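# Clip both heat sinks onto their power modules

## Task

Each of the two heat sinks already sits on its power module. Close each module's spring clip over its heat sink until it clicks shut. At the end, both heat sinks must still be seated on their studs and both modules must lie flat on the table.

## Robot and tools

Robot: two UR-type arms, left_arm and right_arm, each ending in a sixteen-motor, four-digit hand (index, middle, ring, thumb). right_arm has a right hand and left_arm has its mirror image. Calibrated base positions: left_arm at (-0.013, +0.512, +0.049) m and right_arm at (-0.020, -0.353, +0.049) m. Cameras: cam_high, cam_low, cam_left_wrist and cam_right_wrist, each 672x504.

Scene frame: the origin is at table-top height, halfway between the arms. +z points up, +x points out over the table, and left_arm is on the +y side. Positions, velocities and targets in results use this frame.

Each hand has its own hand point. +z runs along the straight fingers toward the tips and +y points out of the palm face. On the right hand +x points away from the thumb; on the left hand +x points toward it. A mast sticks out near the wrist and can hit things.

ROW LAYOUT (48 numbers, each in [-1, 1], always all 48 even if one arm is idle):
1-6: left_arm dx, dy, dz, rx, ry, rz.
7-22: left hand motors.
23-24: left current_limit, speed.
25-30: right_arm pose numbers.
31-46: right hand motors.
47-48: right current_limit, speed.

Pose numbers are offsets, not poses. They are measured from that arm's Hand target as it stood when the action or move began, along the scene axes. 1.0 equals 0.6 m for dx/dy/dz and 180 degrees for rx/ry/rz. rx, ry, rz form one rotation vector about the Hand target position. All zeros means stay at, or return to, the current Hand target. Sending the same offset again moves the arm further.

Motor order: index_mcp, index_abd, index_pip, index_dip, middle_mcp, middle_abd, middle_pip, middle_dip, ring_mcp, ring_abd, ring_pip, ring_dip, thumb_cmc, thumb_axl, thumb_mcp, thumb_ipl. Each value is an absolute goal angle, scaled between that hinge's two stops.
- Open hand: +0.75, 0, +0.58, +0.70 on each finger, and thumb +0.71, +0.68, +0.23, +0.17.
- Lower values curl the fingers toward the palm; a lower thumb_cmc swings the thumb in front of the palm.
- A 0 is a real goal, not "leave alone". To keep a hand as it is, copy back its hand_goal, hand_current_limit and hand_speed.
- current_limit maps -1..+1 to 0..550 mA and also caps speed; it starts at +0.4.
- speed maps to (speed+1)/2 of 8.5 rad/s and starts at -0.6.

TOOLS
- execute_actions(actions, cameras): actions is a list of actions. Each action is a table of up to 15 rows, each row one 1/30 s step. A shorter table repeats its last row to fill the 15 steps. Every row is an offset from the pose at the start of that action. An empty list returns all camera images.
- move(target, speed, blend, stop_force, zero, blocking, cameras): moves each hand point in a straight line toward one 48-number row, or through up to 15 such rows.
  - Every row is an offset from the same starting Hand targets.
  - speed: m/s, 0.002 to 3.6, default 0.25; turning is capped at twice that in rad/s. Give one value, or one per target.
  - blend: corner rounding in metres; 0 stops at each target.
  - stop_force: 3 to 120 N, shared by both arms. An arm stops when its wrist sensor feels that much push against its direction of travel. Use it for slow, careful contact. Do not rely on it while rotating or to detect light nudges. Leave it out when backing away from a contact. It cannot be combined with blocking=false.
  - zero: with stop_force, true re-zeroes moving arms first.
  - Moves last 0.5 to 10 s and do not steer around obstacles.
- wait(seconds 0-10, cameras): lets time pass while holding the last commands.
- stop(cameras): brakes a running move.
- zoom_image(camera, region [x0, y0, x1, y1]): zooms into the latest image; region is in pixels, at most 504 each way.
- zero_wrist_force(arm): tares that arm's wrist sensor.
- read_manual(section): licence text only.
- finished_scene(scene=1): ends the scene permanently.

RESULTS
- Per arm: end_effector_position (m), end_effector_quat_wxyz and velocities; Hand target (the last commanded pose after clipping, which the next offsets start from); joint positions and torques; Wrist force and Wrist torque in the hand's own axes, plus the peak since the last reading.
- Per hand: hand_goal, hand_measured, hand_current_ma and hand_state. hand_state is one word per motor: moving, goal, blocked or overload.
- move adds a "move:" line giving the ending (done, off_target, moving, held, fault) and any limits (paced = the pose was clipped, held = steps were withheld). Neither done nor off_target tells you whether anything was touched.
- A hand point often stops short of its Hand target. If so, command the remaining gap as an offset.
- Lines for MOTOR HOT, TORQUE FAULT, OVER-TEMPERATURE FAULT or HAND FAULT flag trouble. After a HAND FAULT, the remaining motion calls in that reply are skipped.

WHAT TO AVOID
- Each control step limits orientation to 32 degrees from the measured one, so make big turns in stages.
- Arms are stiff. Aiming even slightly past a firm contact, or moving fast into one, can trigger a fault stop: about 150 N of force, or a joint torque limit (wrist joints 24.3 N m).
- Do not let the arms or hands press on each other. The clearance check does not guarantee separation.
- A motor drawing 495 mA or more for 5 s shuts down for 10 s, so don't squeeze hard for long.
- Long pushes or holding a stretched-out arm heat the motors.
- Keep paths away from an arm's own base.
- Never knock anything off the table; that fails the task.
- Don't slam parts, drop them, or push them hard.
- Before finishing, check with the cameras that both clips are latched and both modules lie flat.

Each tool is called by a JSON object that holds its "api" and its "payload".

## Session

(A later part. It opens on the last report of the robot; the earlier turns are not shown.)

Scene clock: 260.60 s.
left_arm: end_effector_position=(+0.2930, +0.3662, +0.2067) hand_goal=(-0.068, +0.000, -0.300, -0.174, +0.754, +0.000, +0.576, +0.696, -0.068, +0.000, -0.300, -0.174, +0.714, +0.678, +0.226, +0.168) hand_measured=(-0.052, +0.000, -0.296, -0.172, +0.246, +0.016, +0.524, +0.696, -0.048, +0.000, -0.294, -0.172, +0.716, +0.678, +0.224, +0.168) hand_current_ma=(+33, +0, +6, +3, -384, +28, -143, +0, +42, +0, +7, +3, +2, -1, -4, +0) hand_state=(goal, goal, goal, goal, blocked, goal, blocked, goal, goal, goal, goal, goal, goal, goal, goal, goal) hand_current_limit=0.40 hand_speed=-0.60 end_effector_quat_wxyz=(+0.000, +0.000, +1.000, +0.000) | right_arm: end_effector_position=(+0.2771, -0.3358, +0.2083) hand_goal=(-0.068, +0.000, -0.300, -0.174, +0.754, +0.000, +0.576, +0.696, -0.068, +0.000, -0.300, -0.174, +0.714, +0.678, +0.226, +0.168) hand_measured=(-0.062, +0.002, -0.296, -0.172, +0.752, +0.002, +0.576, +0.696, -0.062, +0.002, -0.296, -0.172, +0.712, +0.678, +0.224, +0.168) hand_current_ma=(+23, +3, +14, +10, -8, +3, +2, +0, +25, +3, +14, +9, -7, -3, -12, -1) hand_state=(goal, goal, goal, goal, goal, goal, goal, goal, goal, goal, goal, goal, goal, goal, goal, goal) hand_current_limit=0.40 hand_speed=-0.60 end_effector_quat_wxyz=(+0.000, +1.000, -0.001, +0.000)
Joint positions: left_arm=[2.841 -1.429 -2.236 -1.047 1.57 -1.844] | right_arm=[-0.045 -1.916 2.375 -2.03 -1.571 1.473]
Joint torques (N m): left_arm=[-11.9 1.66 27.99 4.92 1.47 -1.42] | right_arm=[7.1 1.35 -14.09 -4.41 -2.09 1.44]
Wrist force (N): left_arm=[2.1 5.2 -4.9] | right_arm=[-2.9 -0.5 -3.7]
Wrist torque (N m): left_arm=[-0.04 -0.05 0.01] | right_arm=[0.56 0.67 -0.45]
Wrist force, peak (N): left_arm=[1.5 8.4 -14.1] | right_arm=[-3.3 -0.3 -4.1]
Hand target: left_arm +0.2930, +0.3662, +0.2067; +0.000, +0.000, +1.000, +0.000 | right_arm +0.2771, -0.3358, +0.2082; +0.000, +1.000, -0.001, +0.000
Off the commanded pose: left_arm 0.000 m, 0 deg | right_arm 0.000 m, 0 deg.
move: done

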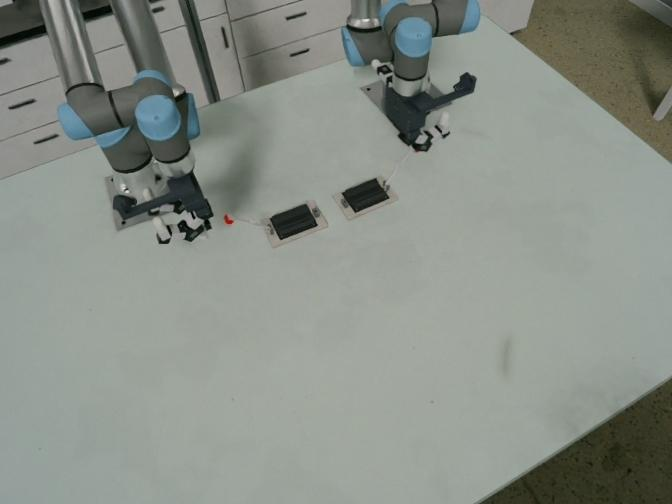

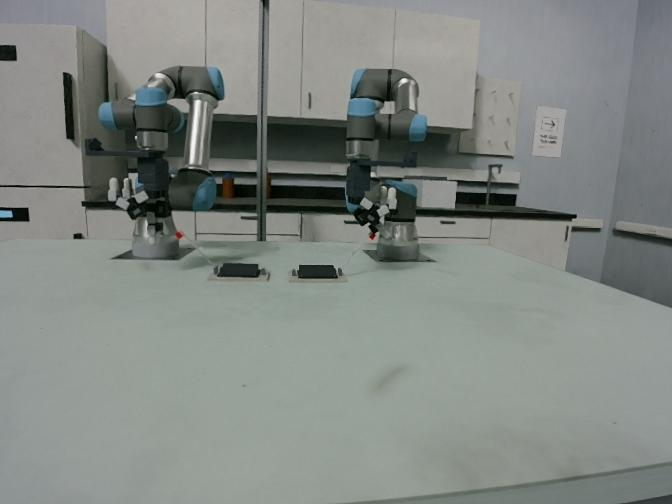

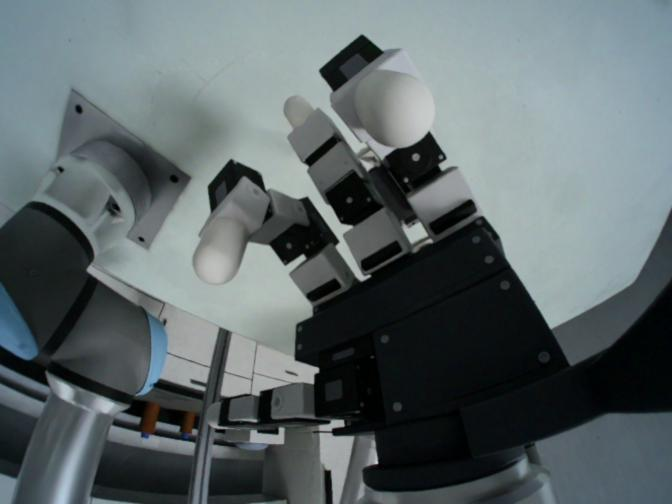

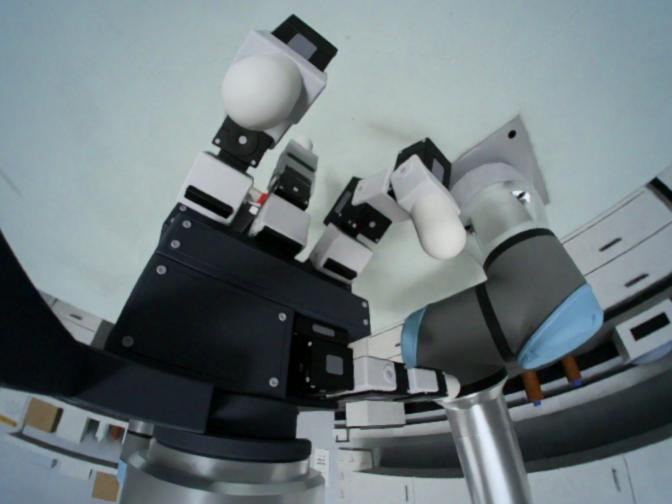

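{"api": "move", "payload": {"target": [[0,0.0833,0,0,0,0, -0.068,0,-0.30,-0.174, 0.754,0,0.576,0.696, -0.068,0,-0.30,-0.174, 0.714,0.678,0.226,0.168, 0.4,-0.6, 0,0,0,0,0,0, -0.068,0,-0.30,-0.174, 0.754,0,0.576,0.696, -0.068,0,-0.30,-0.174, 0.714,0.678,0.226,0.168, 0.4,-0.6],[0.035,0.1,0.05,0,0,0.5, -0.479,0,0.576,0.696, -0.479,0,-0.737,0.406, -0.479,0,-0.737,0.406, 0.714,0.678,0.9,0.168, 0.4,-0.6, 0,0,0,0,0,0, -0.068,0,-0.30,-0.174, 0.754,0,0.576,0.696, -0.068,0,-0.30,-0.174, 0.714,0.678,0.226,0.168, 0.4,-0.6]], "cameras": ["cam_high","cam_low","cam_left_wrist"], "speed": 0.3}}

{"api": "zoom_image", "payload": {"camera": "cam_high", "region": [320, 60, 460, 220]}}

{"api": "zoom_image", "payload": {"camera": "cam_low", "region": [280, 180, 440, 300]}}

Scene clock: 361.60 s.
left_arm: end_effector_position=(+0.3140, +0.4262, +0.2367) hand_goal=(-0.478, +0.000, +0.576, +0.696, -0.478, +0.000, -0.736, +0.406, -0.478, +0.000, -0.736, +0.406, +0.714, +0.678, +0.900, +0.168) hand_measured=(-0.458, +0.000, +0.576, +0.694, -0.460, +0.002, -0.732, +0.408, -0.458, +0.000, -0.732, +0.402, +0.716, +0.678, +0.894, +0.168) hand_current_ma=(+45, +0, +0, -2, +38, +3, +4, +3, +44, +0, +5, -3, +2, -1, -14, +0) hand_state=(blocked, goal, goal, goal, goal, goal, goal, goal, goal, goal, goal, goal, goal, goal, goal, goal) hand_current_limit=0.40 hand_speed=-0.60 end_effector_quat_wxyz=(+0.000, +0.707, -0.707, +0.000) | right_arm: end_effector_position=(+0.2771, -0.3358, +0.2082) hand_goal=(-0.068, +0.000, -0.300, -0.174, +0.754, +0.000, +0.576, +0.696, -0.068, +0.000, -0.300, -0.174, +0.714, +0.678, +0.226, +0.168) hand_measured=(-0.062, +0.002, -0.296, -0.172, +0.752, +0.002, +0.576, +0.696, -0.062, +0.002, -0.296, -0.172, +0.712, +0.678, +0.224, +0.168) hand_current_ma=(+23, +3, +14, +10, -8, +3, +2, +0, +25, +3, +14, +9, -7, -3, -12, -1) hand_state=(goal, goal, goal, goal, goal, goal, goal, goal, goal, goal, goal, goal, goal, goal, goal, goal) hand_current_limit=0.40 hand_speed=-0.60 end_effector_quat_wxyz=(+0.000, +1.000, -0.001, +0.000)
Joint positions: left_arm=[3.287 -1.43 -2.149 -1.133 1.571 -2.969] | right_arm=[-0.045 -1.915 2.375 -2.031 -1.571 1.473]
Joint torques (N m): left_arm=[10.24 21.3 10.17 0.02 2.69 -1.51] | right_arm=[8.89 1.6 -14 -4.41 -2.11 1.62]
Wrist force (N): left_arm=[-0.1 0.1 -0.2] | right_arm=[-2.9 -0.7 -3.8]
Wrist torque (N m): left_arm=[0.13 0.02 0.00] | right_arm=[0.55 0.66 -0.45]
Wrist force, peak (N): left_arm=[2.0 5.4 -5.1] | right_arm=[-3.2 -0.6 -3.9]
Hand target: left_arm +0.3140, +0.4262, +0.2367; +0.000, +0.707, -0.707, +0.000 | right_arm +0.2771, -0.3358, +0.2082; +0.000, +1.000, -0.001, +0.000
Off the commanded pose: left_arm 0.000 m, 0 deg | right_arm 0.000 m, 0 deg.
move: done
Images, in order (width x height): cam_high 672x504, cam_low 672x504, cam_left_wrist 672x504.

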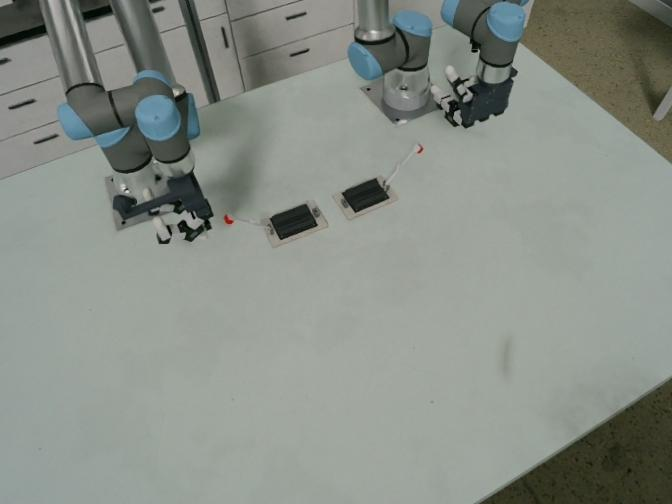

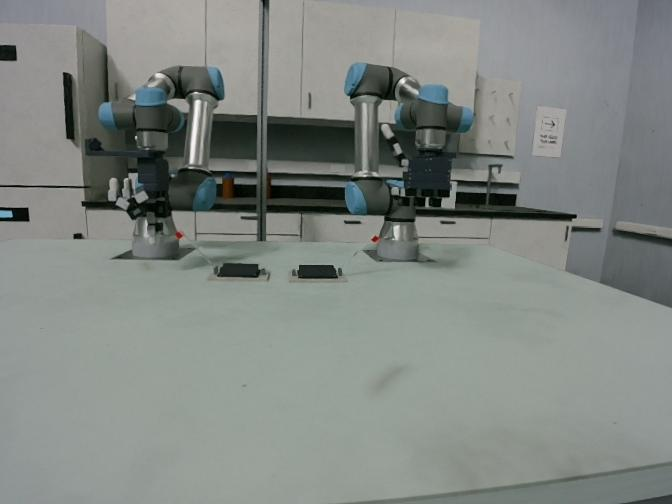

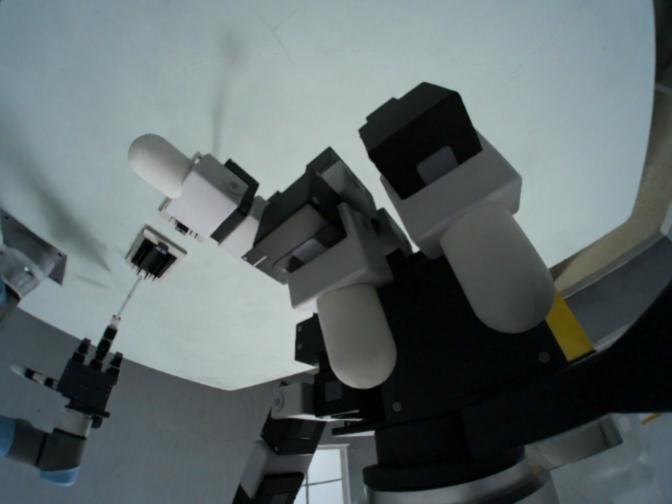

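Scaled by 3.150 from the camera's 672x504 image, which has a finer 960x720 frame.

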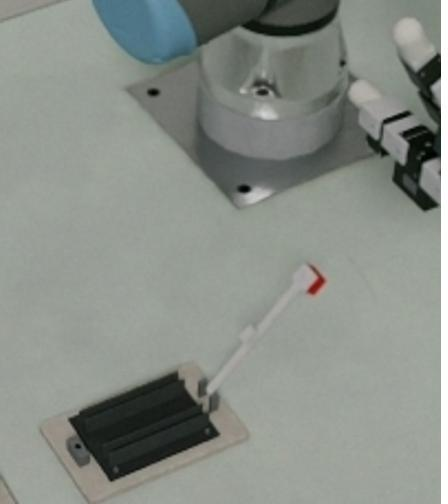

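Scaled by 3.150 from the camera's 672x504 image, which has a finer 960x720 frame.

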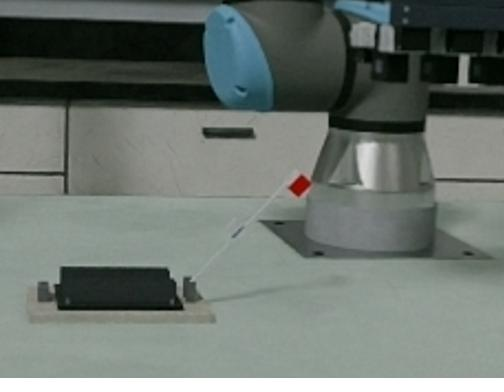

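{"api": "move", "payload": {"target": [[0,0,-0.295,0,0,0, -0.479,0,0.576,0.696, -0.479,0,-0.737,0.406, -0.479,0,-0.737,0.406, 0.714,0.678,0.9,0.168, 0.4,-0.6, 0,0,0,0,0,0, -0.068,0,-0.30,-0.174, 0.754,0,0.576,0.696, -0.068,0,-0.30,-0.174, 0.714,0.678,0.226,0.168, 0.4,-0.6],[0,-0.09,-0.295,0,0,0, -0.479,0,0.576,0.696, -0.479,0,-0.737,0.406, -0.479,0,-0.737,0.406, 0.714,0.678,0.9,0.168, 0.4,-0.6, 0,0,0,0,0,0, -0.068,0,-0.30,-0.174, 0.754,0,0.576,0.696, -0.068,0,-0.30,-0.174, 0.714,0.678,0.226,0.168, 0.4,-0.6]], "cameras": ["cam_high","cam_low","cam_left_wrist"], "speed": 0.15}}

{"api": "zoom_image", "payload": {"camera": "cam_high", "region": [320, 60, 460, 220]}}

{"api": "zoom_image", "payload": {"camera": "cam_low", "region": [280, 180, 440, 300]}}

Scene clock: 389.47 s.
left_arm: end_effector_position=(+0.3140, +0.3723, +0.0598) hand_goal=(-0.478, +0.000, +0.576, +0.696, -0.478, +0.000, -0.736, +0.406, -0.478, +0.000, -0.736, +0.406, +0.714, +0.678, +0.900, +0.168) hand_measured=(-0.458, +0.000, +0.576, +0.694, -0.460, +0.002, -0.732, +0.408, -0.458, +0.000, -0.732, +0.402, +0.716, +0.678, +0.894, +0.168) hand_current_ma=(+44, +0, +0, -2, +37, +3, +4, +3, +43, +0, +4, -3, +2, -1, -13, +0) hand_state=(blocked, goal, goal, goal, goal, goal, goal, goal, goal, goal, goal, goal, goal, goal, goal, goal) hand_current_limit=0.40 hand_speed=-0.60 end_effector_quat_wxyz=(+0.000, +0.707, -0.707, +0.000) end_effector_velocity=(+0.000, -0.002, +0.000) end_effector_angular_velocity=(+0.000, +0.001, -0.002) | right_arm: end_effector_position=(+0.2771, -0.3358, +0.2082) hand_goal=(-0.068, +0.000, -0.300, -0.174, +0.754, +0.000, +0.576, +0.696, -0.068, +0.000, -0.300, -0.174, +0.714, +0.678, +0.226, +0.168) hand_measured=(-0.062, +0.002, -0.296, -0.172, +0.752, +0.002, +0.576, +0.696, -0.062, +0.002, -0.296, -0.172, +0.712, +0.678, +0.224, +0.168) hand_current_ma=(+23, +3, +14, +10, -8, +3, +2, +0, +25, +3, +14, +9, -7, -3, -12, -1) hand_state=(goal, goal, goal, goal, goal, goal, goal, goal, goal, goal, goal, goal, goal, goal, goal, goal) hand_current_limit=0.40 hand_speed=-0.60 end_effector_quat_wxyz=(+0.000, +1.000, -0.001, +0.000)
Joint positions: left_arm=[3.154 -1.816 -2.348 -0.548 1.571 -3.102] | right_arm=[-0.045 -1.915 2.375 -2.031 -1.571 1.473]
Joint velocities: left_arm=[-0.005 -0.001 0.001 -0.001 0 -0.003] | right_arm=[within noise]
Joint torques (N m): left_arm=[-10.8 13.63 22.9 -0.16 2.68 -1.16] | right_arm=[7.58 1.59 -13.35 -4.41 -1.9 1.54]
Wrist force (N): left_arm=[0.0 -0.1 0.2] | right_arm=[-3.0 -0.7 -3.8]
Wrist torque (N m): left_arm=[0.09 0.04 0.02] | right_arm=[0.55 0.68 -0.47]
Wrist force, peak (N): left_arm=[-0.1 0.0 -1.2] | right_arm=[-3.0 -0.6 -4.1]
Hand target: left_arm +0.3140, +0.3722, +0.0597; +0.000, +0.707, -0.707, +0.000 | right_arm +0.2771, -0.3358, +0.2082; +0.000, +1.000, -0.001, +0.000
Off the commanded pose: left_arm 0.000 m, 0 deg | right_arm 0.000 m, 0 deg.
move: done
Images, in order (width x height): cam_high 672x504, cam_low 672x504, cam_left_wrist 672x504.

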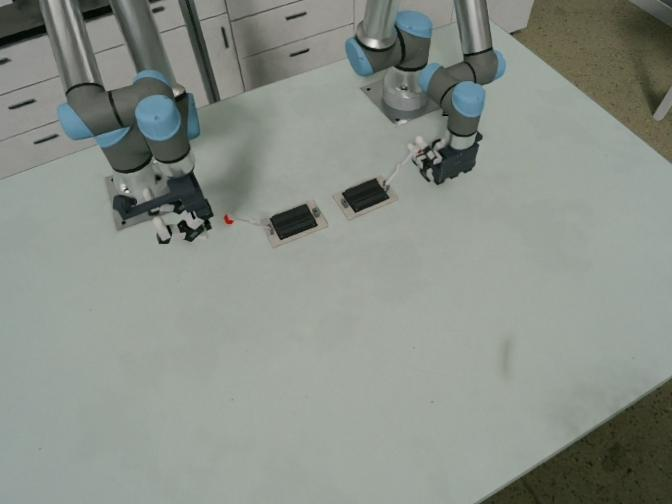

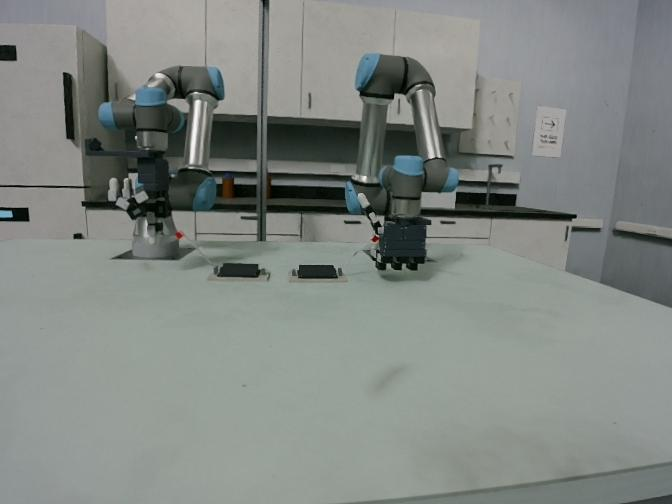

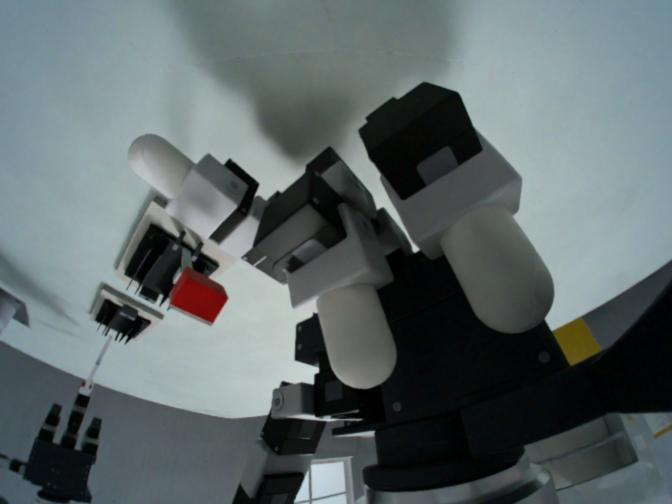

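Scaled by 3.150 from the camera's 672x504 image, which has a finer 960x720 frame.

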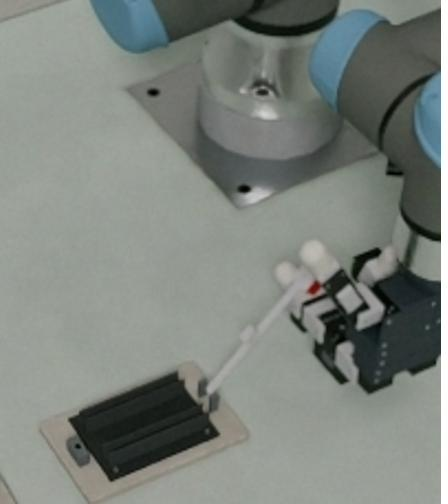

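Scaled by 3.150 from the camera's 672x504 image, which has a finer 960x720 frame.

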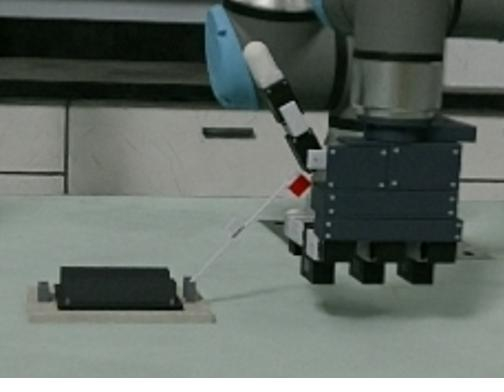

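{"api": "move", "payload": {"target": [[0,-0.0177,0.0275,0,0,0, -0.479,0,0.576,0.696, -0.479,0,-0.737,0.406, -0.479,0,-0.737,0.406, 0.714,0.678,0.9,0.168, 0.4,-0.6, 0,0,0,0,0,0, -0.068,0,-0.30,-0.174, 0.754,0,0.576,0.696, -0.068,0,-0.30,-0.174, 0.714,0.678,0.226,0.168, 0.4,-0.6],[0,-0.0577,0.0682,0,0,0, -0.479,0,0.576,0.696, -0.479,0,-0.737,0.406, -0.479,0,-0.737,0.406, 0.714,0.678,0.9,0.168, 0.4,-0.6, 0,0,0,0,0,0, -0.068,0,-0.30,-0.174, 0.754,0,0.576,0.696, -0.068,0,-0.30,-0.174, 0.714,0.678,0.226,0.168, 0.4,-0.6]], "cameras": ["cam_high","cam_low","cam_left_wrist"], "speed": 0.06, "blend": 0.01}}

{"api": "zoom_image", "payload": {"camera": "cam_high", "region": [320, 60, 460, 220]}}

{"api": "zoom_image", "payload": {"camera": "cam_low", "region": [280, 180, 440, 300]}}

Scene clock: 404.90 s.
left_arm: end_effector_position=(+0.3140, +0.3376, +0.1006) hand_goal=(-0.478, +0.000, +0.576, +0.696, -0.478, +0.000, -0.736, +0.406, -0.478, +0.000, -0.736, +0.406, +0.714, +0.678, +0.900, +0.168) hand_measured=(-0.458, +0.000, +0.578, +0.694, -0.460, +0.002, -0.732, +0.408, -0.458, +0.000, -0.732, +0.402, +0.716, +0.678, +0.894, +0.168) hand_current_ma=(+44, +0, +1, -2, +37, +3, +4, +3, +43, +0, +4, -3, +2, -1, -13, +0) hand_state=(blocked, goal, goal, goal, goal, goal, goal, goal, goal, goal, goal, goal, goal, goal, goal, goal) hand_current_limit=0.40 hand_speed=-0.60 end_effector_quat_wxyz=(+0.000, +0.707, -0.707, +0.000) | right_arm: end_effector_position=(+0.2771, -0.3358, +0.2082) hand_goal=(-0.068, +0.000, -0.300, -0.174, +0.754, +0.000, +0.576, +0.696, -0.068, +0.000, -0.300, -0.174, +0.714, +0.678, +0.226, +0.168) hand_measured=(-0.062, +0.002, -0.296, -0.172, +0.752, +0.002, +0.576, +0.696, -0.062, +0.002, -0.296, -0.172, +0.712, +0.678, +0.224, +0.168) hand_current_ma=(+23, +3, +14, +10, -8, +3, +2, +0, +25, +3, +14, +9, -7, -3, -12, -1) hand_state=(goal, goal, goal, goal, goal, goal, goal, goal, goal, goal, goal, goal, goal, goal, goal, goal) hand_current_limit=0.40 hand_speed=-0.60 end_effector_quat_wxyz=(+0.000, +1.000, -0.001, +0.000)
Joint positions: left_arm=[3.07 -1.731 -2.286 -0.695 1.571 -3.186] | right_arm=[-0.045 -1.915 2.375 -2.031 -1.571 1.473]
Joint torques (N m): left_arm=[-9.87 28.69 25.2 0.08 2.5 -1.27] | right_arm=[7.87 2.22 -12.48 -4.31 -1.96 1.5]
Wrist force (N): left_arm=[0.3 0.4 0.6] | right_arm=[-3.0 -0.7 -3.8]
Wrist torque (N m): left_arm=[0.17 -0.03 0.03] | right_arm=[0.55 0.67 -0.46]
Wrist force, peak (N): left_arm=[0.4 0.3 0.8] | right_arm=[-3.2 -0.8 -3.9]
Hand target: left_arm +0.3140, +0.3376, +0.1007; +0.000, +0.707, -0.707, +0.000 | right_arm +0.2771, -0.3358, +0.2082; +0.000, +1.000, -0.001, +0.000
Off the commanded pose: left_arm 0.000 m, 0 deg | right_arm 0.000 m, 0 deg.
move: done; blend cut to 0.0098 m at target 1
Images, in order (width x height): cam_high 672x504, cam_low 672x504, cam_left_wrist 672x504.

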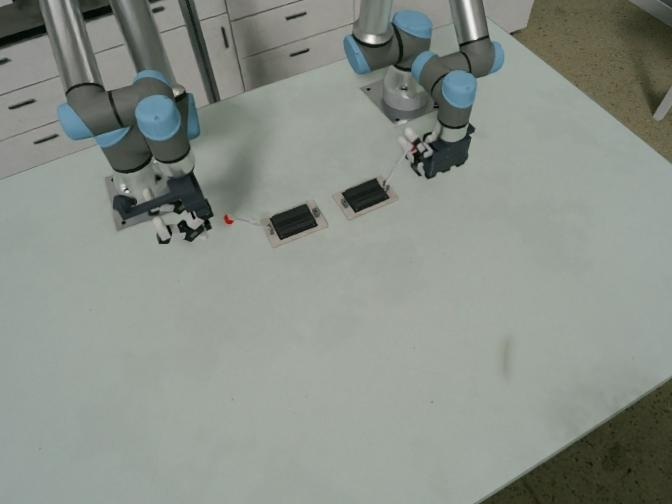

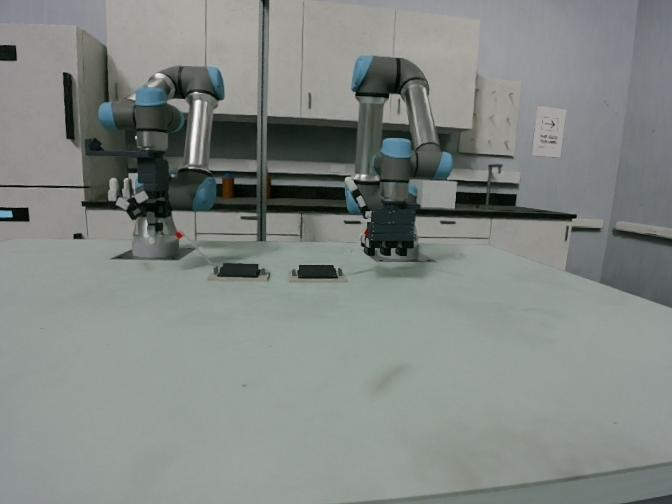

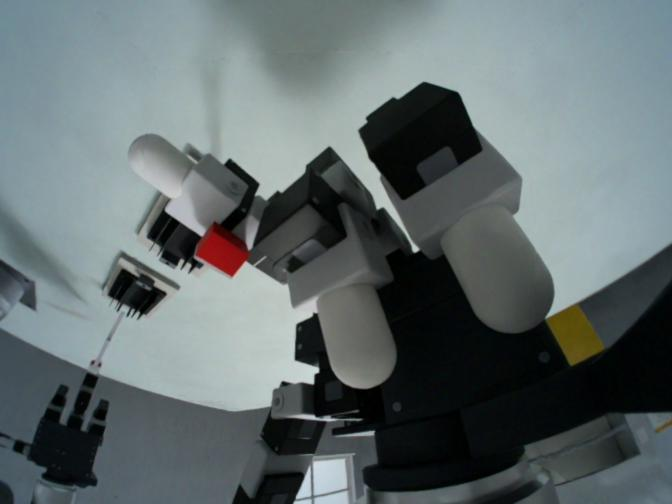

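Scaled by 3.150 from the camera's 672x504 image, which has a finer 960x720 frame.

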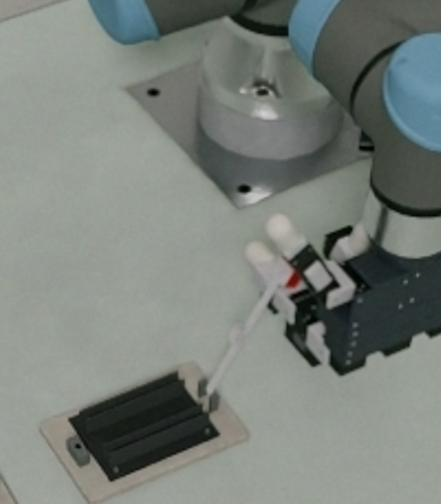

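Scaled by 3.150 from the camera's 672x504 image, which has a finer 960x720 frame.

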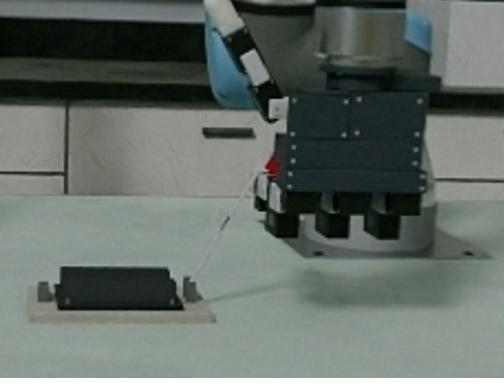

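{"api": "move", "payload": {"target": [[0,-0.0438,0.0247,0,0,0, -0.479,0,0.576,0.696, -0.479,0,-0.737,0.406, -0.479,0,-0.737,0.406, 0.714,0.678,0.9,0.168, 0.4,-0.6, 0,0,0,0,0,0, -0.068,0,-0.30,-0.174, 0.754,0,0.576,0.696, -0.068,0,-0.30,-0.174, 0.714,0.678,0.226,0.168, 0.4,-0.6],[0,-0.0927,0.0372,0,0,0, -0.479,0,0.576,0.696, -0.479,0,-0.737,0.406, -0.479,0,-0.737,0.406, 0.714,0.678,0.9,0.168, 0.4,-0.6, 0,0,0,0,0,0, -0.068,0,-0.30,-0.174, 0.754,0,0.576,0.696, -0.068,0,-0.30,-0.174, 0.714,0.678,0.226,0.168, 0.4,-0.6],[0,-0.1432,0.0367,0,0,0, -0.479,0,0.576,0.696, -0.479,0,-0.737,0.406, -0.479,0,-0.737,0.406, 0.714,0.678,0.9,0.168, 0.4,-0.6, 0,0,0,0,0,0, -0.068,0,-0.30,-0.174, 0.754,0,0.576,0.696, -0.068,0,-0.30,-0.174, 0.714,0.678,0.226,0.168, 0.4,-0.6],[0,-0.1917,0.0232,0,0,0, -0.479,0,0.576,0.696, -0.479,0,-0.737,0.406, -0.479,0,-0.737,0.406, 0.714,0.678,0.9,0.168, 0.4,-0.6, 0,0,0,0,0,0, -0.068,0,-0.30,-0.174, 0.754,0,0.576,0.696, -0.068,0,-0.30,-0.174, 0.714,0.678,0.226,0.168, 0.4,-0.6]], "cameras": ["cam_high","cam_low","cam_left_wrist"], "speed": 0.06, "blend": 0.01}}

{"api": "zoom_image", "payload": {"camera": "cam_high", "region": [320, 60, 460, 220]}}

{"api": "zoom_image", "payload": {"camera": "cam_low", "region": [260, 180, 420, 300]}}

{"api": "zoom_image", "payload": {"camera": "cam_left_wrist", "region": [80, 80, 340, 340]}}

Scene clock: 424.77 s.
left_arm: end_effector_position=(+0.3140, +0.2227, +0.1146) hand_goal=(-0.478, +0.000, +0.576, +0.696, -0.478, +0.000, -0.736, +0.406, -0.478, +0.000, -0.736, +0.406, +0.714, +0.678, +0.900, +0.168) hand_measured=(-0.458, -0.006, +0.584, +0.694, -0.460, +0.002, -0.732, +0.408, -0.458, +0.000, -0.732, +0.402, +0.716, +0.678, +0.894, +0.168) hand_current_ma=(+45, -6, +11, -2, +37, +3, +4, +3, +43, +0, +4, -3, +2, -1, -13, +0) hand_state=(blocked, goal, goal, goal, goal, goal, goal, goal, goal, goal, goal, goal, goal, goal, goal, goal) hand_current_limit=0.40 hand_speed=-0.60 end_effector_quat_wxyz=(+0.000, +0.707, -0.707, +0.000) | right_arm: end_effector_position=(+0.2771, -0.3358, +0.2082) hand_goal=(-0.068, +0.000, -0.300, -0.174, +0.754, +0.000, +0.576, +0.696, -0.068, +0.000, -0.300, -0.174, +0.714, +0.678, +0.226, +0.168) hand_measured=(-0.062, +0.002, -0.296, -0.172, +0.752, +0.002, +0.576, +0.696, -0.062, +0.002, -0.296, -0.172, +0.712, +0.678, +0.224, +0.168) hand_current_ma=(+23, +3, +14, +10, -8, +3, +2, +0, +25, +3, +14, +9, -7, -3, -12, -1) hand_state=(goal, goal, goal, goal, goal, goal, goal, goal, goal, goal, goal, goal, goal, goal, goal, goal) hand_current_limit=0.40 hand_speed=-0.60 end_effector_quat_wxyz=(+0.000, +1.000, -0.001, +0.000)
Joint positions: left_arm=[2.815 -1.806 -2.133 -0.773 1.571 -3.441] | right_arm=[-0.045 -1.915 2.375 -2.031 -1.571 1.473]
Joint torques (N m): left_arm=[-9.22 15.95 25.64 4.26 2.61 -1.44] | right_arm=[7.43 1.38 -13.53 -4.5 -2.05 1.53]
Wrist force (N): left_arm=[-0.1 0.2 0.0] | right_arm=[-2.9 -0.6 -3.7]
Wrist torque (N m): left_arm=[0.14 0.01 0.00] | right_arm=[0.55 0.66 -0.45]
Wrist force, peak (N): left_arm=[-1.5 -0.2 2.7] | right_arm=[-3.2 -0.8 -3.9]
Hand target: left_arm +0.3140, +0.2225, +0.1146; +0.000, +0.707, -0.707, +0.000 | right_arm +0.2771, -0.3358, +0.2082; +0.000, +1.000, -0.001, +0.000
Off the commanded pose: left_arm 0.000 m, 0 deg | right_arm 0.000 m, 0 deg.
move: done
Images, in order (width x height): cam_high 672x504, cam_low 672x504, cam_left_wrist 672x504.

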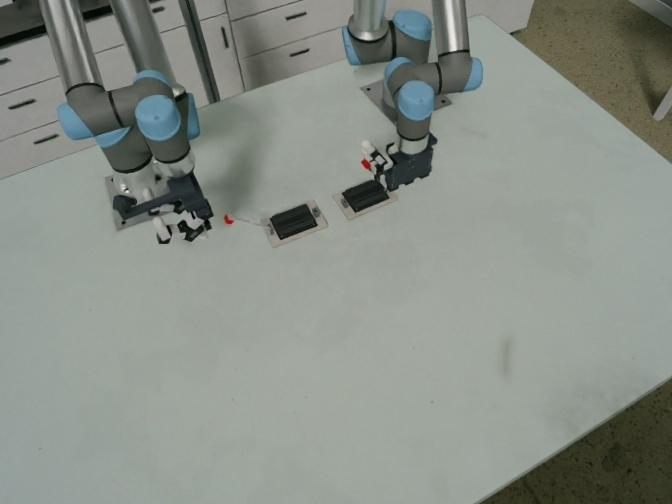

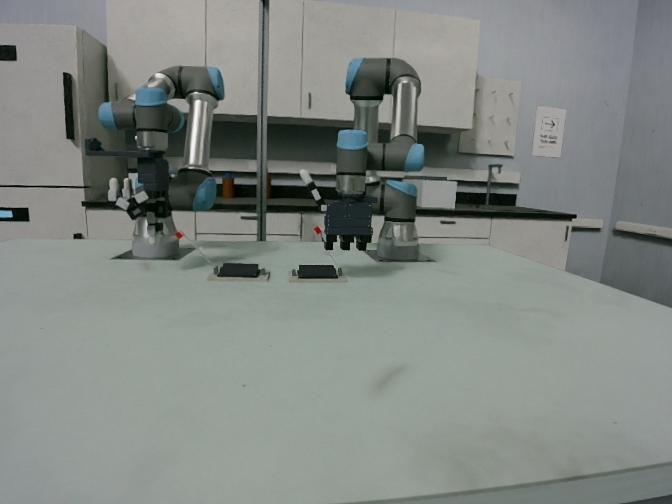

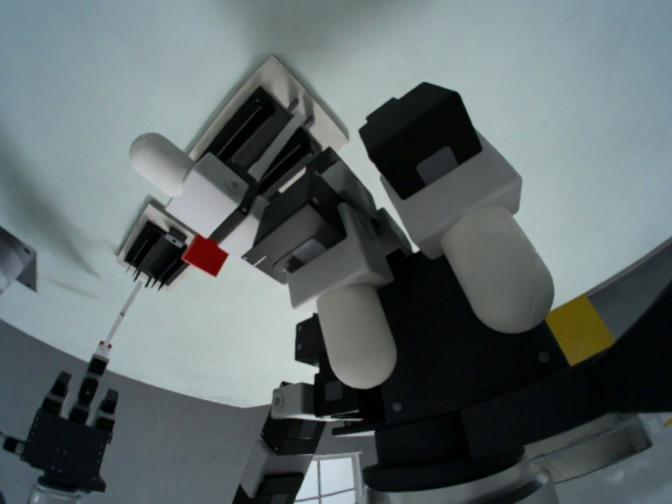

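Scaled by 3.150 from the camera's 672x504 image, which has a finer 960x720 frame.

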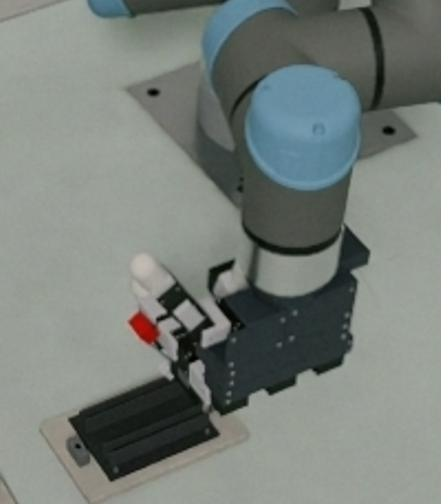

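Scaled by 3.150 from the camera's 672x504 image, which has a finer 960x720 frame.

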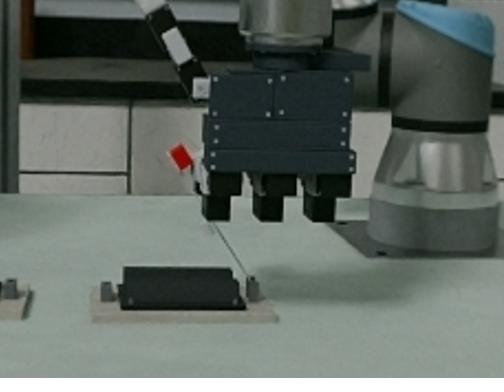

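Scaled by 1.938 from the camera's 672x504 image, which has a finer 960x720 frame.

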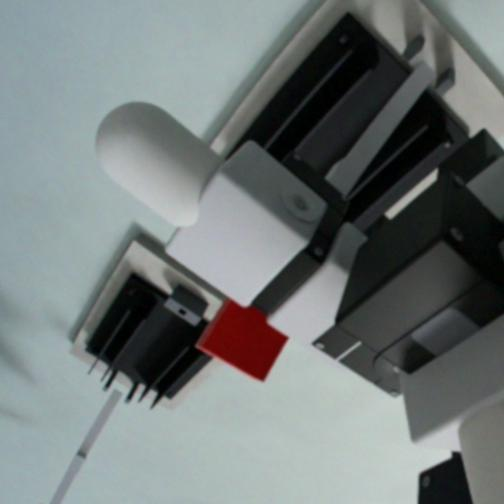

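{"api": "move", "payload": {"target": [[0,-0.0432,-0.0257,0,0,0, -0.479,0,0.576,0.696, -0.479,0,-0.737,0.406, -0.479,0,-0.737,0.406, 0.714,0.678,0.9,0.168, 0.4,-0.6, 0,0,0,0,0,0, -0.068,0,-0.30,-0.174, 0.754,0,0.576,0.696, -0.068,0,-0.30,-0.174, 0.714,0.678,0.226,0.168, 0.4,-0.6],[0,-0.0785,-0.0617,0,0,0, -0.479,0,0.576,0.696, -0.479,0,-0.737,0.406, -0.479,0,-0.737,0.406, 0.714,0.678,0.9,0.168, 0.4,-0.6, 0,0,0,0,0,0, -0.068,0,-0.30,-0.174, 0.754,0,0.576,0.696, -0.068,0,-0.30,-0.174, 0.714,0.678,0.226,0.168, 0.4,-0.6]], "cameras": ["cam_high","cam_low","cam_left_wrist"], "speed": 0.06, "blend": 0.01}}

{"api": "zoom_image", "payload": {"camera": "cam_high", "region": [320, 100, 440, 230]}}

{"api": "zoom_image", "payload": {"camera": "cam_low", "region": [260, 180, 420, 300]}}

{"api": "zoom_image", "payload": {"camera": "cam_left_wrist", "region": [80, 80, 340, 340]}}

Scene clock: 439.67 s.
left_arm: end_effector_position=(+0.3140, +0.1755, +0.0777) hand_goal=(-0.478, +0.000, +0.576, +0.696, -0.478, +0.000, -0.736, +0.406, -0.478, +0.000, -0.736, +0.406, +0.714, +0.678, +0.900, +0.168) hand_measured=(-0.460, -0.004, +0.584, +0.694, -0.460, +0.002, -0.732, +0.408, -0.458, +0.000, -0.732, +0.402, +0.716, +0.678, +0.894, +0.168) hand_current_ma=(+39, -5, +11, -2, +37, +3, +4, +3, +43, +0, +4, -3, +2, -1, -13, +0) hand_state=(goal, goal, goal, goal, goal, goal, goal, goal, goal, goal, goal, goal, goal, goal, goal, goal) hand_current_limit=0.40 hand_speed=-0.60 end_effector_quat_wxyz=(+0.000, +0.707, -0.707, +0.000) | right_arm: end_effector_position=(+0.2771, -0.3358, +0.2082) hand_goal=(-0.068, +0.000, -0.300, -0.174, +0.754, +0.000, +0.576, +0.696, -0.068, +0.000, -0.300, -0.174, +0.714, +0.678, +0.226, +0.168) hand_measured=(-0.062, +0.002, -0.296, -0.172, +0.752, +0.002, +0.576, +0.696, -0.062, +0.002, -0.296, -0.172, +0.712, +0.678, +0.224, +0.168) hand_current_ma=(+23, +3, +14, +10, -8, +3, +2, +0, +25, +3, +14, +9, -7, -3, -12, -1) hand_state=(goal, goal, goal, goal, goal, goal, goal, goal, goal, goal, goal, goal, goal, goal, goal, goal) hand_current_limit=0.40 hand_speed=-0.60 end_effector_quat_wxyz=(+0.000, +1.000, -0.001, +0.000)
Joint positions: left_arm=[2.724 -1.933 -2.087 -0.692 1.571 -3.532] | right_arm=[-0.045 -1.915 2.375 -2.031 -1.571 1.473]
Joint torques (N m): left_arm=[-9.84 19.95 23.77 4.29 -1.1 -1.78] | right_arm=[7.75 1.85 -13.11 -4.41 -1.92 1.59]
Wrist force (N): left_arm=[-0.3 0.3 -0.2] | right_arm=[-2.5 -0.3 -3.6]
Wrist torque (N m): left_arm=[0.18 0.07 -0.01] | right_arm=[0.57 0.61 -0.41]
Wrist force, peak (N): left_arm=[-0.7 0.3 -0.2] | right_arm=[-3.0 -0.6 -4.1]
Hand target: left_arm +0.3140, +0.1754, +0.0776; +0.000, +0.707, -0.707, +0.000 | right_arm +0.2771, -0.3358, +0.2082; +0.000, +1.000, -0.001, +0.000
Off the commanded pose: left_arm 0.000 m, 0 deg | right_arm 0.000 m, 0 deg.
move: done
Images, in order (width x height): cam_high 672x504, cam_low 672x504, cam_left_wrist 672x504.

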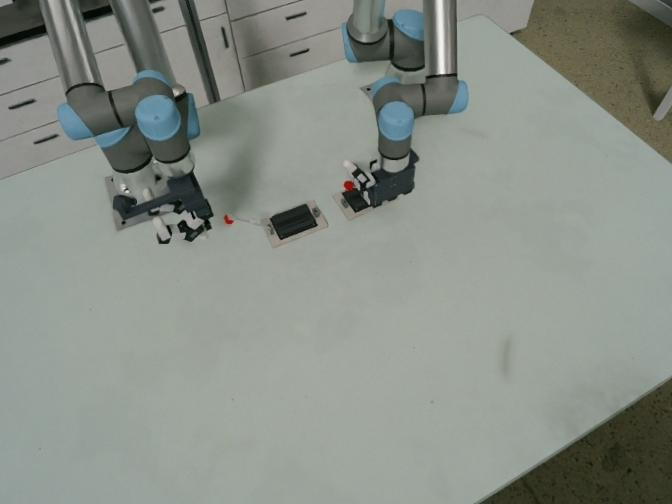

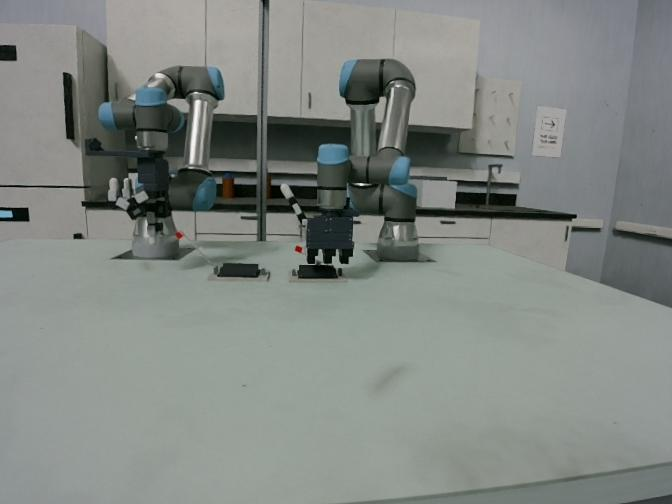

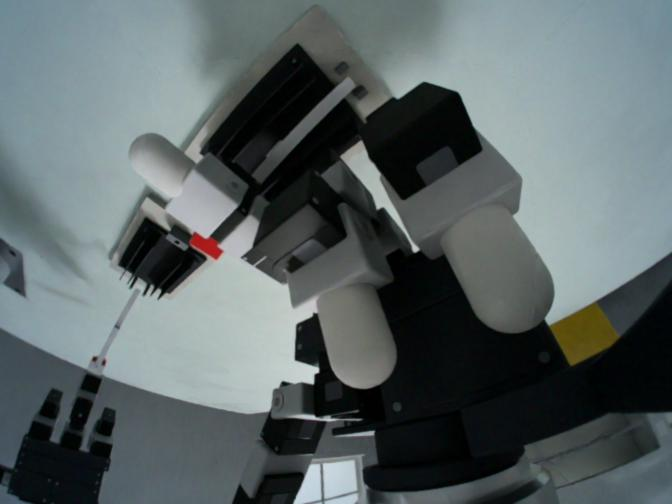

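Scaled by 3.877 from the camera's 672x504 image, which has a finer 960x720 frame.

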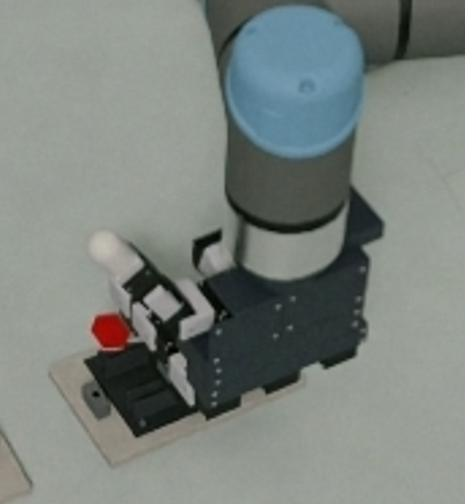

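Scaled by 3.150 from the camera's 672x504 image, which has a finer 960x720 frame.

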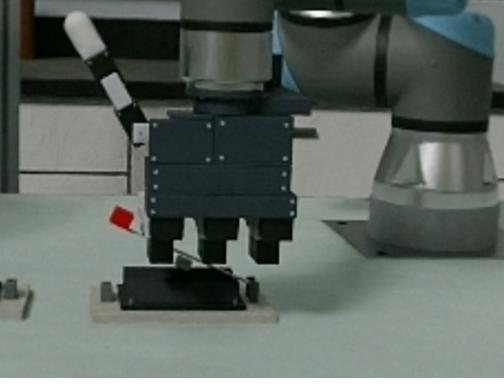

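Scaled by 1.938 from the camera's 672x504 image, which has a finer 960x720 frame.

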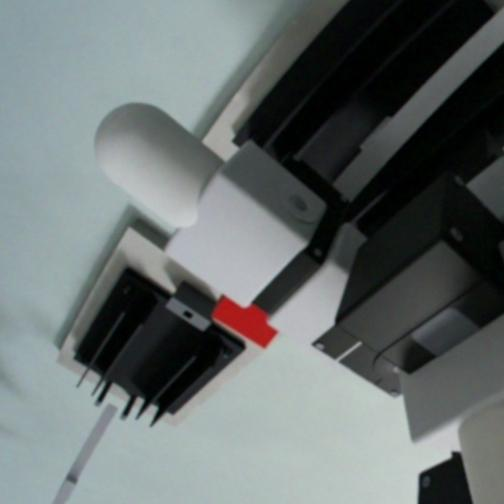

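{"api": "move", "payload": {"target": [[0,0,0.2867,0,0,0, -0.479,0,0.576,0.696, -0.479,0,-0.737,0.406, -0.479,0,-0.737,0.406, 0.714,0.678,0.9,0.168, 0.4,-0.6, 0,0,0,0,0,0, -0.068,0,-0.30,-0.174, 0.754,0,0.576,0.696, -0.068,0,-0.30,-0.174, 0.714,0.678,0.226,0.168, 0.4,-0.6],[-0.1333,-0.1333,0.2867,0,0,0, -0.479,0,-0.737,0.406, 0.754,0,0.576,0.696, -0.479,0,-0.737,0.406, 0.714,0.678,0.9,0.168, 0.4,-0.6, 0,0,0,0,0,0, -0.068,0,-0.30,-0.174, 0.754,0,0.576,0.696, -0.068,0,-0.30,-0.174, 0.714,0.678,0.226,0.168, 0.4,-0.6]], "cameras": ["cam_high","cam_low","cam_left_wrist"], "speed": 0.15}}

{"api": "zoom_image", "payload": {"camera": "cam_high", "region": [320, 100, 440, 230]}}

{"api": "zoom_image", "payload": {"camera": "cam_low", "region": [260, 180, 420, 300]}}

{"api": "zoom_image", "payload": {"camera": "cam_left_wrist", "region": [160, 60, 420, 320]}}

Scene clock: 465.97 s.
left_arm: end_effector_position=(+0.2340, +0.0955, +0.2496) hand_goal=(-0.478, +0.000, -0.736, +0.406, +0.754, +0.000, +0.576, +0.696, -0.478, +0.000, -0.736, +0.406, +0.714, +0.678, +0.900, +0.168) hand_measured=(-0.460, -0.004, -0.732, +0.408, +0.750, +0.002, +0.572, +0.694, -0.458, +0.000, -0.732, +0.402, +0.716, +0.678, +0.894, +0.168) hand_current_ma=(+36, -3, +4, +3, -5, +3, -4, -3, +42, +0, +4, -3, +2, -1, -13, +0) hand_state=(goal, goal, goal, goal, goal, goal, goal, goal, goal, goal, goal, goal, goal, goal, goal, goal) hand_current_limit=0.40 hand_speed=-0.60 end_effector_quat_wxyz=(+0.000, +0.707, -0.707, +0.000) | right_arm: end_effector_position=(+0.2771, -0.3358, +0.2082) hand_goal=(-0.068, +0.000, -0.300, -0.174, +0.754, +0.000, +0.576, +0.696, -0.068, +0.000, -0.300, -0.174, +0.714, +0.678, +0.226, +0.168) hand_measured=(-0.062, +0.002, -0.296, -0.172, +0.752, +0.002, +0.576, +0.696, -0.062, +0.002, -0.296, -0.172, +0.712, +0.678, +0.224, +0.168) hand_current_ma=(+23, +3, +14, +10, -8, +3, +2, +0, +25, +3, +14, +9, -7, -3, -12, -1) hand_state=(goal, goal, goal, goal, goal, goal, goal, goal, goal, goal, goal, goal, goal, goal, goal, goal) hand_current_limit=0.40 hand_speed=-0.60 end_effector_quat_wxyz=(+0.000, +1.000, -0.001, +0.000)
Joint positions: left_arm=[2.506 -1.661 -1.889 -1.162 1.571 -3.75] | right_arm=[-0.045 -1.915 2.375 -2.031 -1.571 1.473]
Joint torques (N m): left_arm=[-9.03 15.05 29.48 0.16 2.39 -1.48] | right_arm=[7.03 2.22 -13.85 -4.5 -2.03 1.66]
Wrist force (N): left_arm=[-0.2 0.5 0.0] | right_arm=[-2.9 -0.9 -3.7]
Wrist torque (N m): left_arm=[0.11 0.00 0.00] | right_arm=[0.51 0.66 -0.46]
Wrist force, peak (N): left_arm=[0.4 1.2 0.1] | right_arm=[-2.9 -0.3 -4.1]
Hand target: left_arm +0.2340, +0.0955, +0.2496; +0.000, +0.707, -0.707, +0.000 | right_arm +0.2771, -0.3358, +0.2082; +0.000, +1.000, -0.001, +0.000
Off the commanded pose: left_arm 0.000 m, 0 deg | right_arm 0.000 m, 0 deg.
move: done
Images, in order (width x height): cam_high 672x504, cam_low 672x504, cam_left_wrist 672x504.

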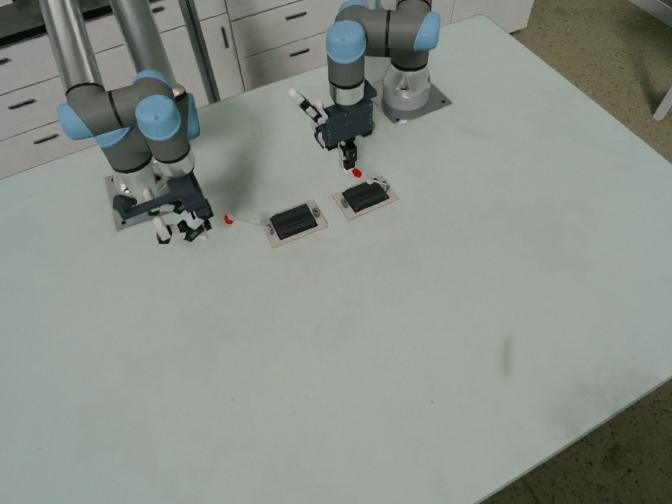

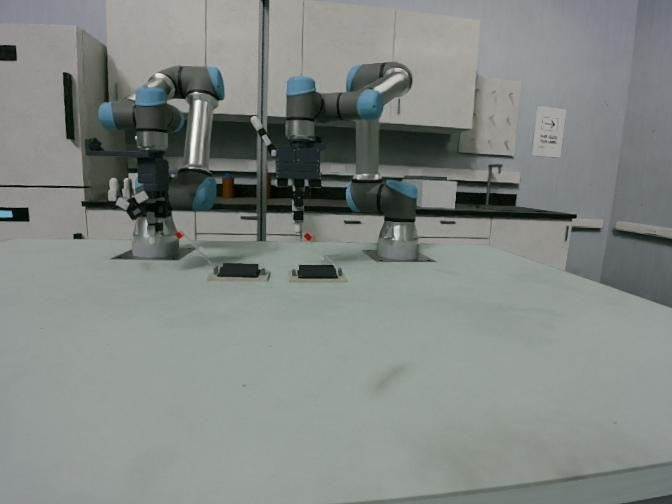

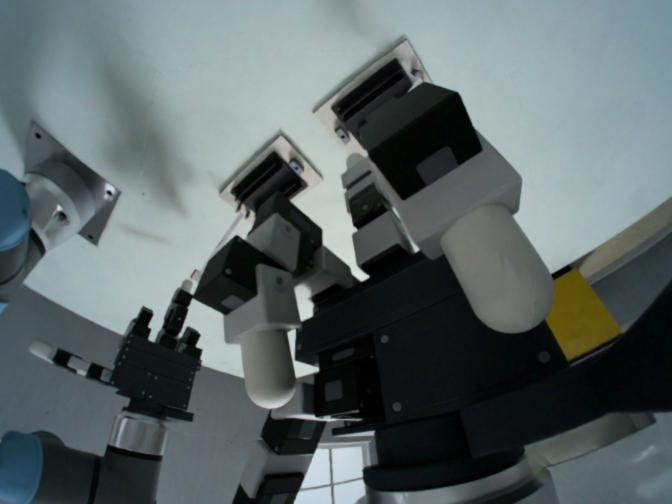

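Scaled by 3.877 from the camera's 672x504 image, which has a finer 960x720 frame.

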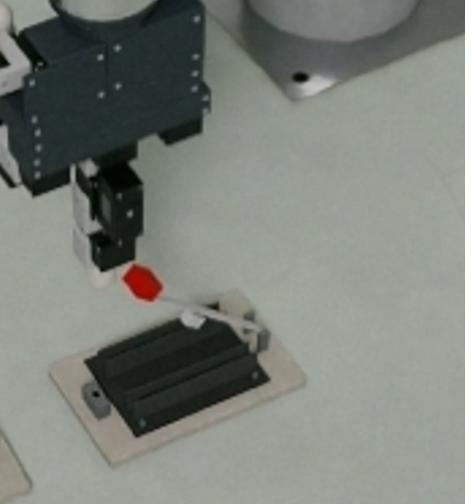

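Scaled by 3.150 from the camera's 672x504 image, which has a finer 960x720 frame.

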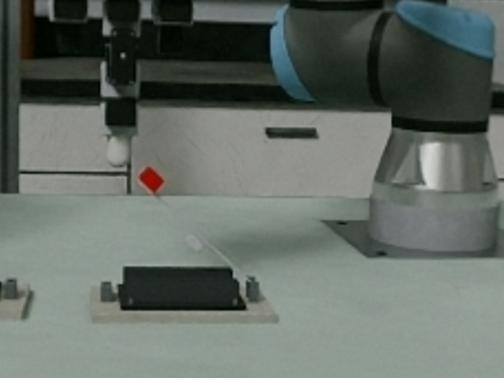

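Scaled by 1.938 from the camera's 672x504 image, which has a finer 960x720 frame.

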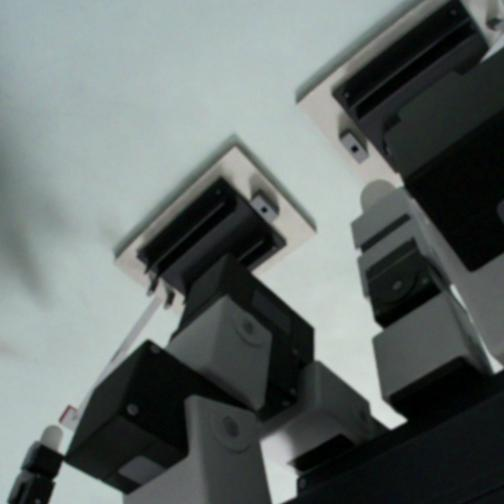

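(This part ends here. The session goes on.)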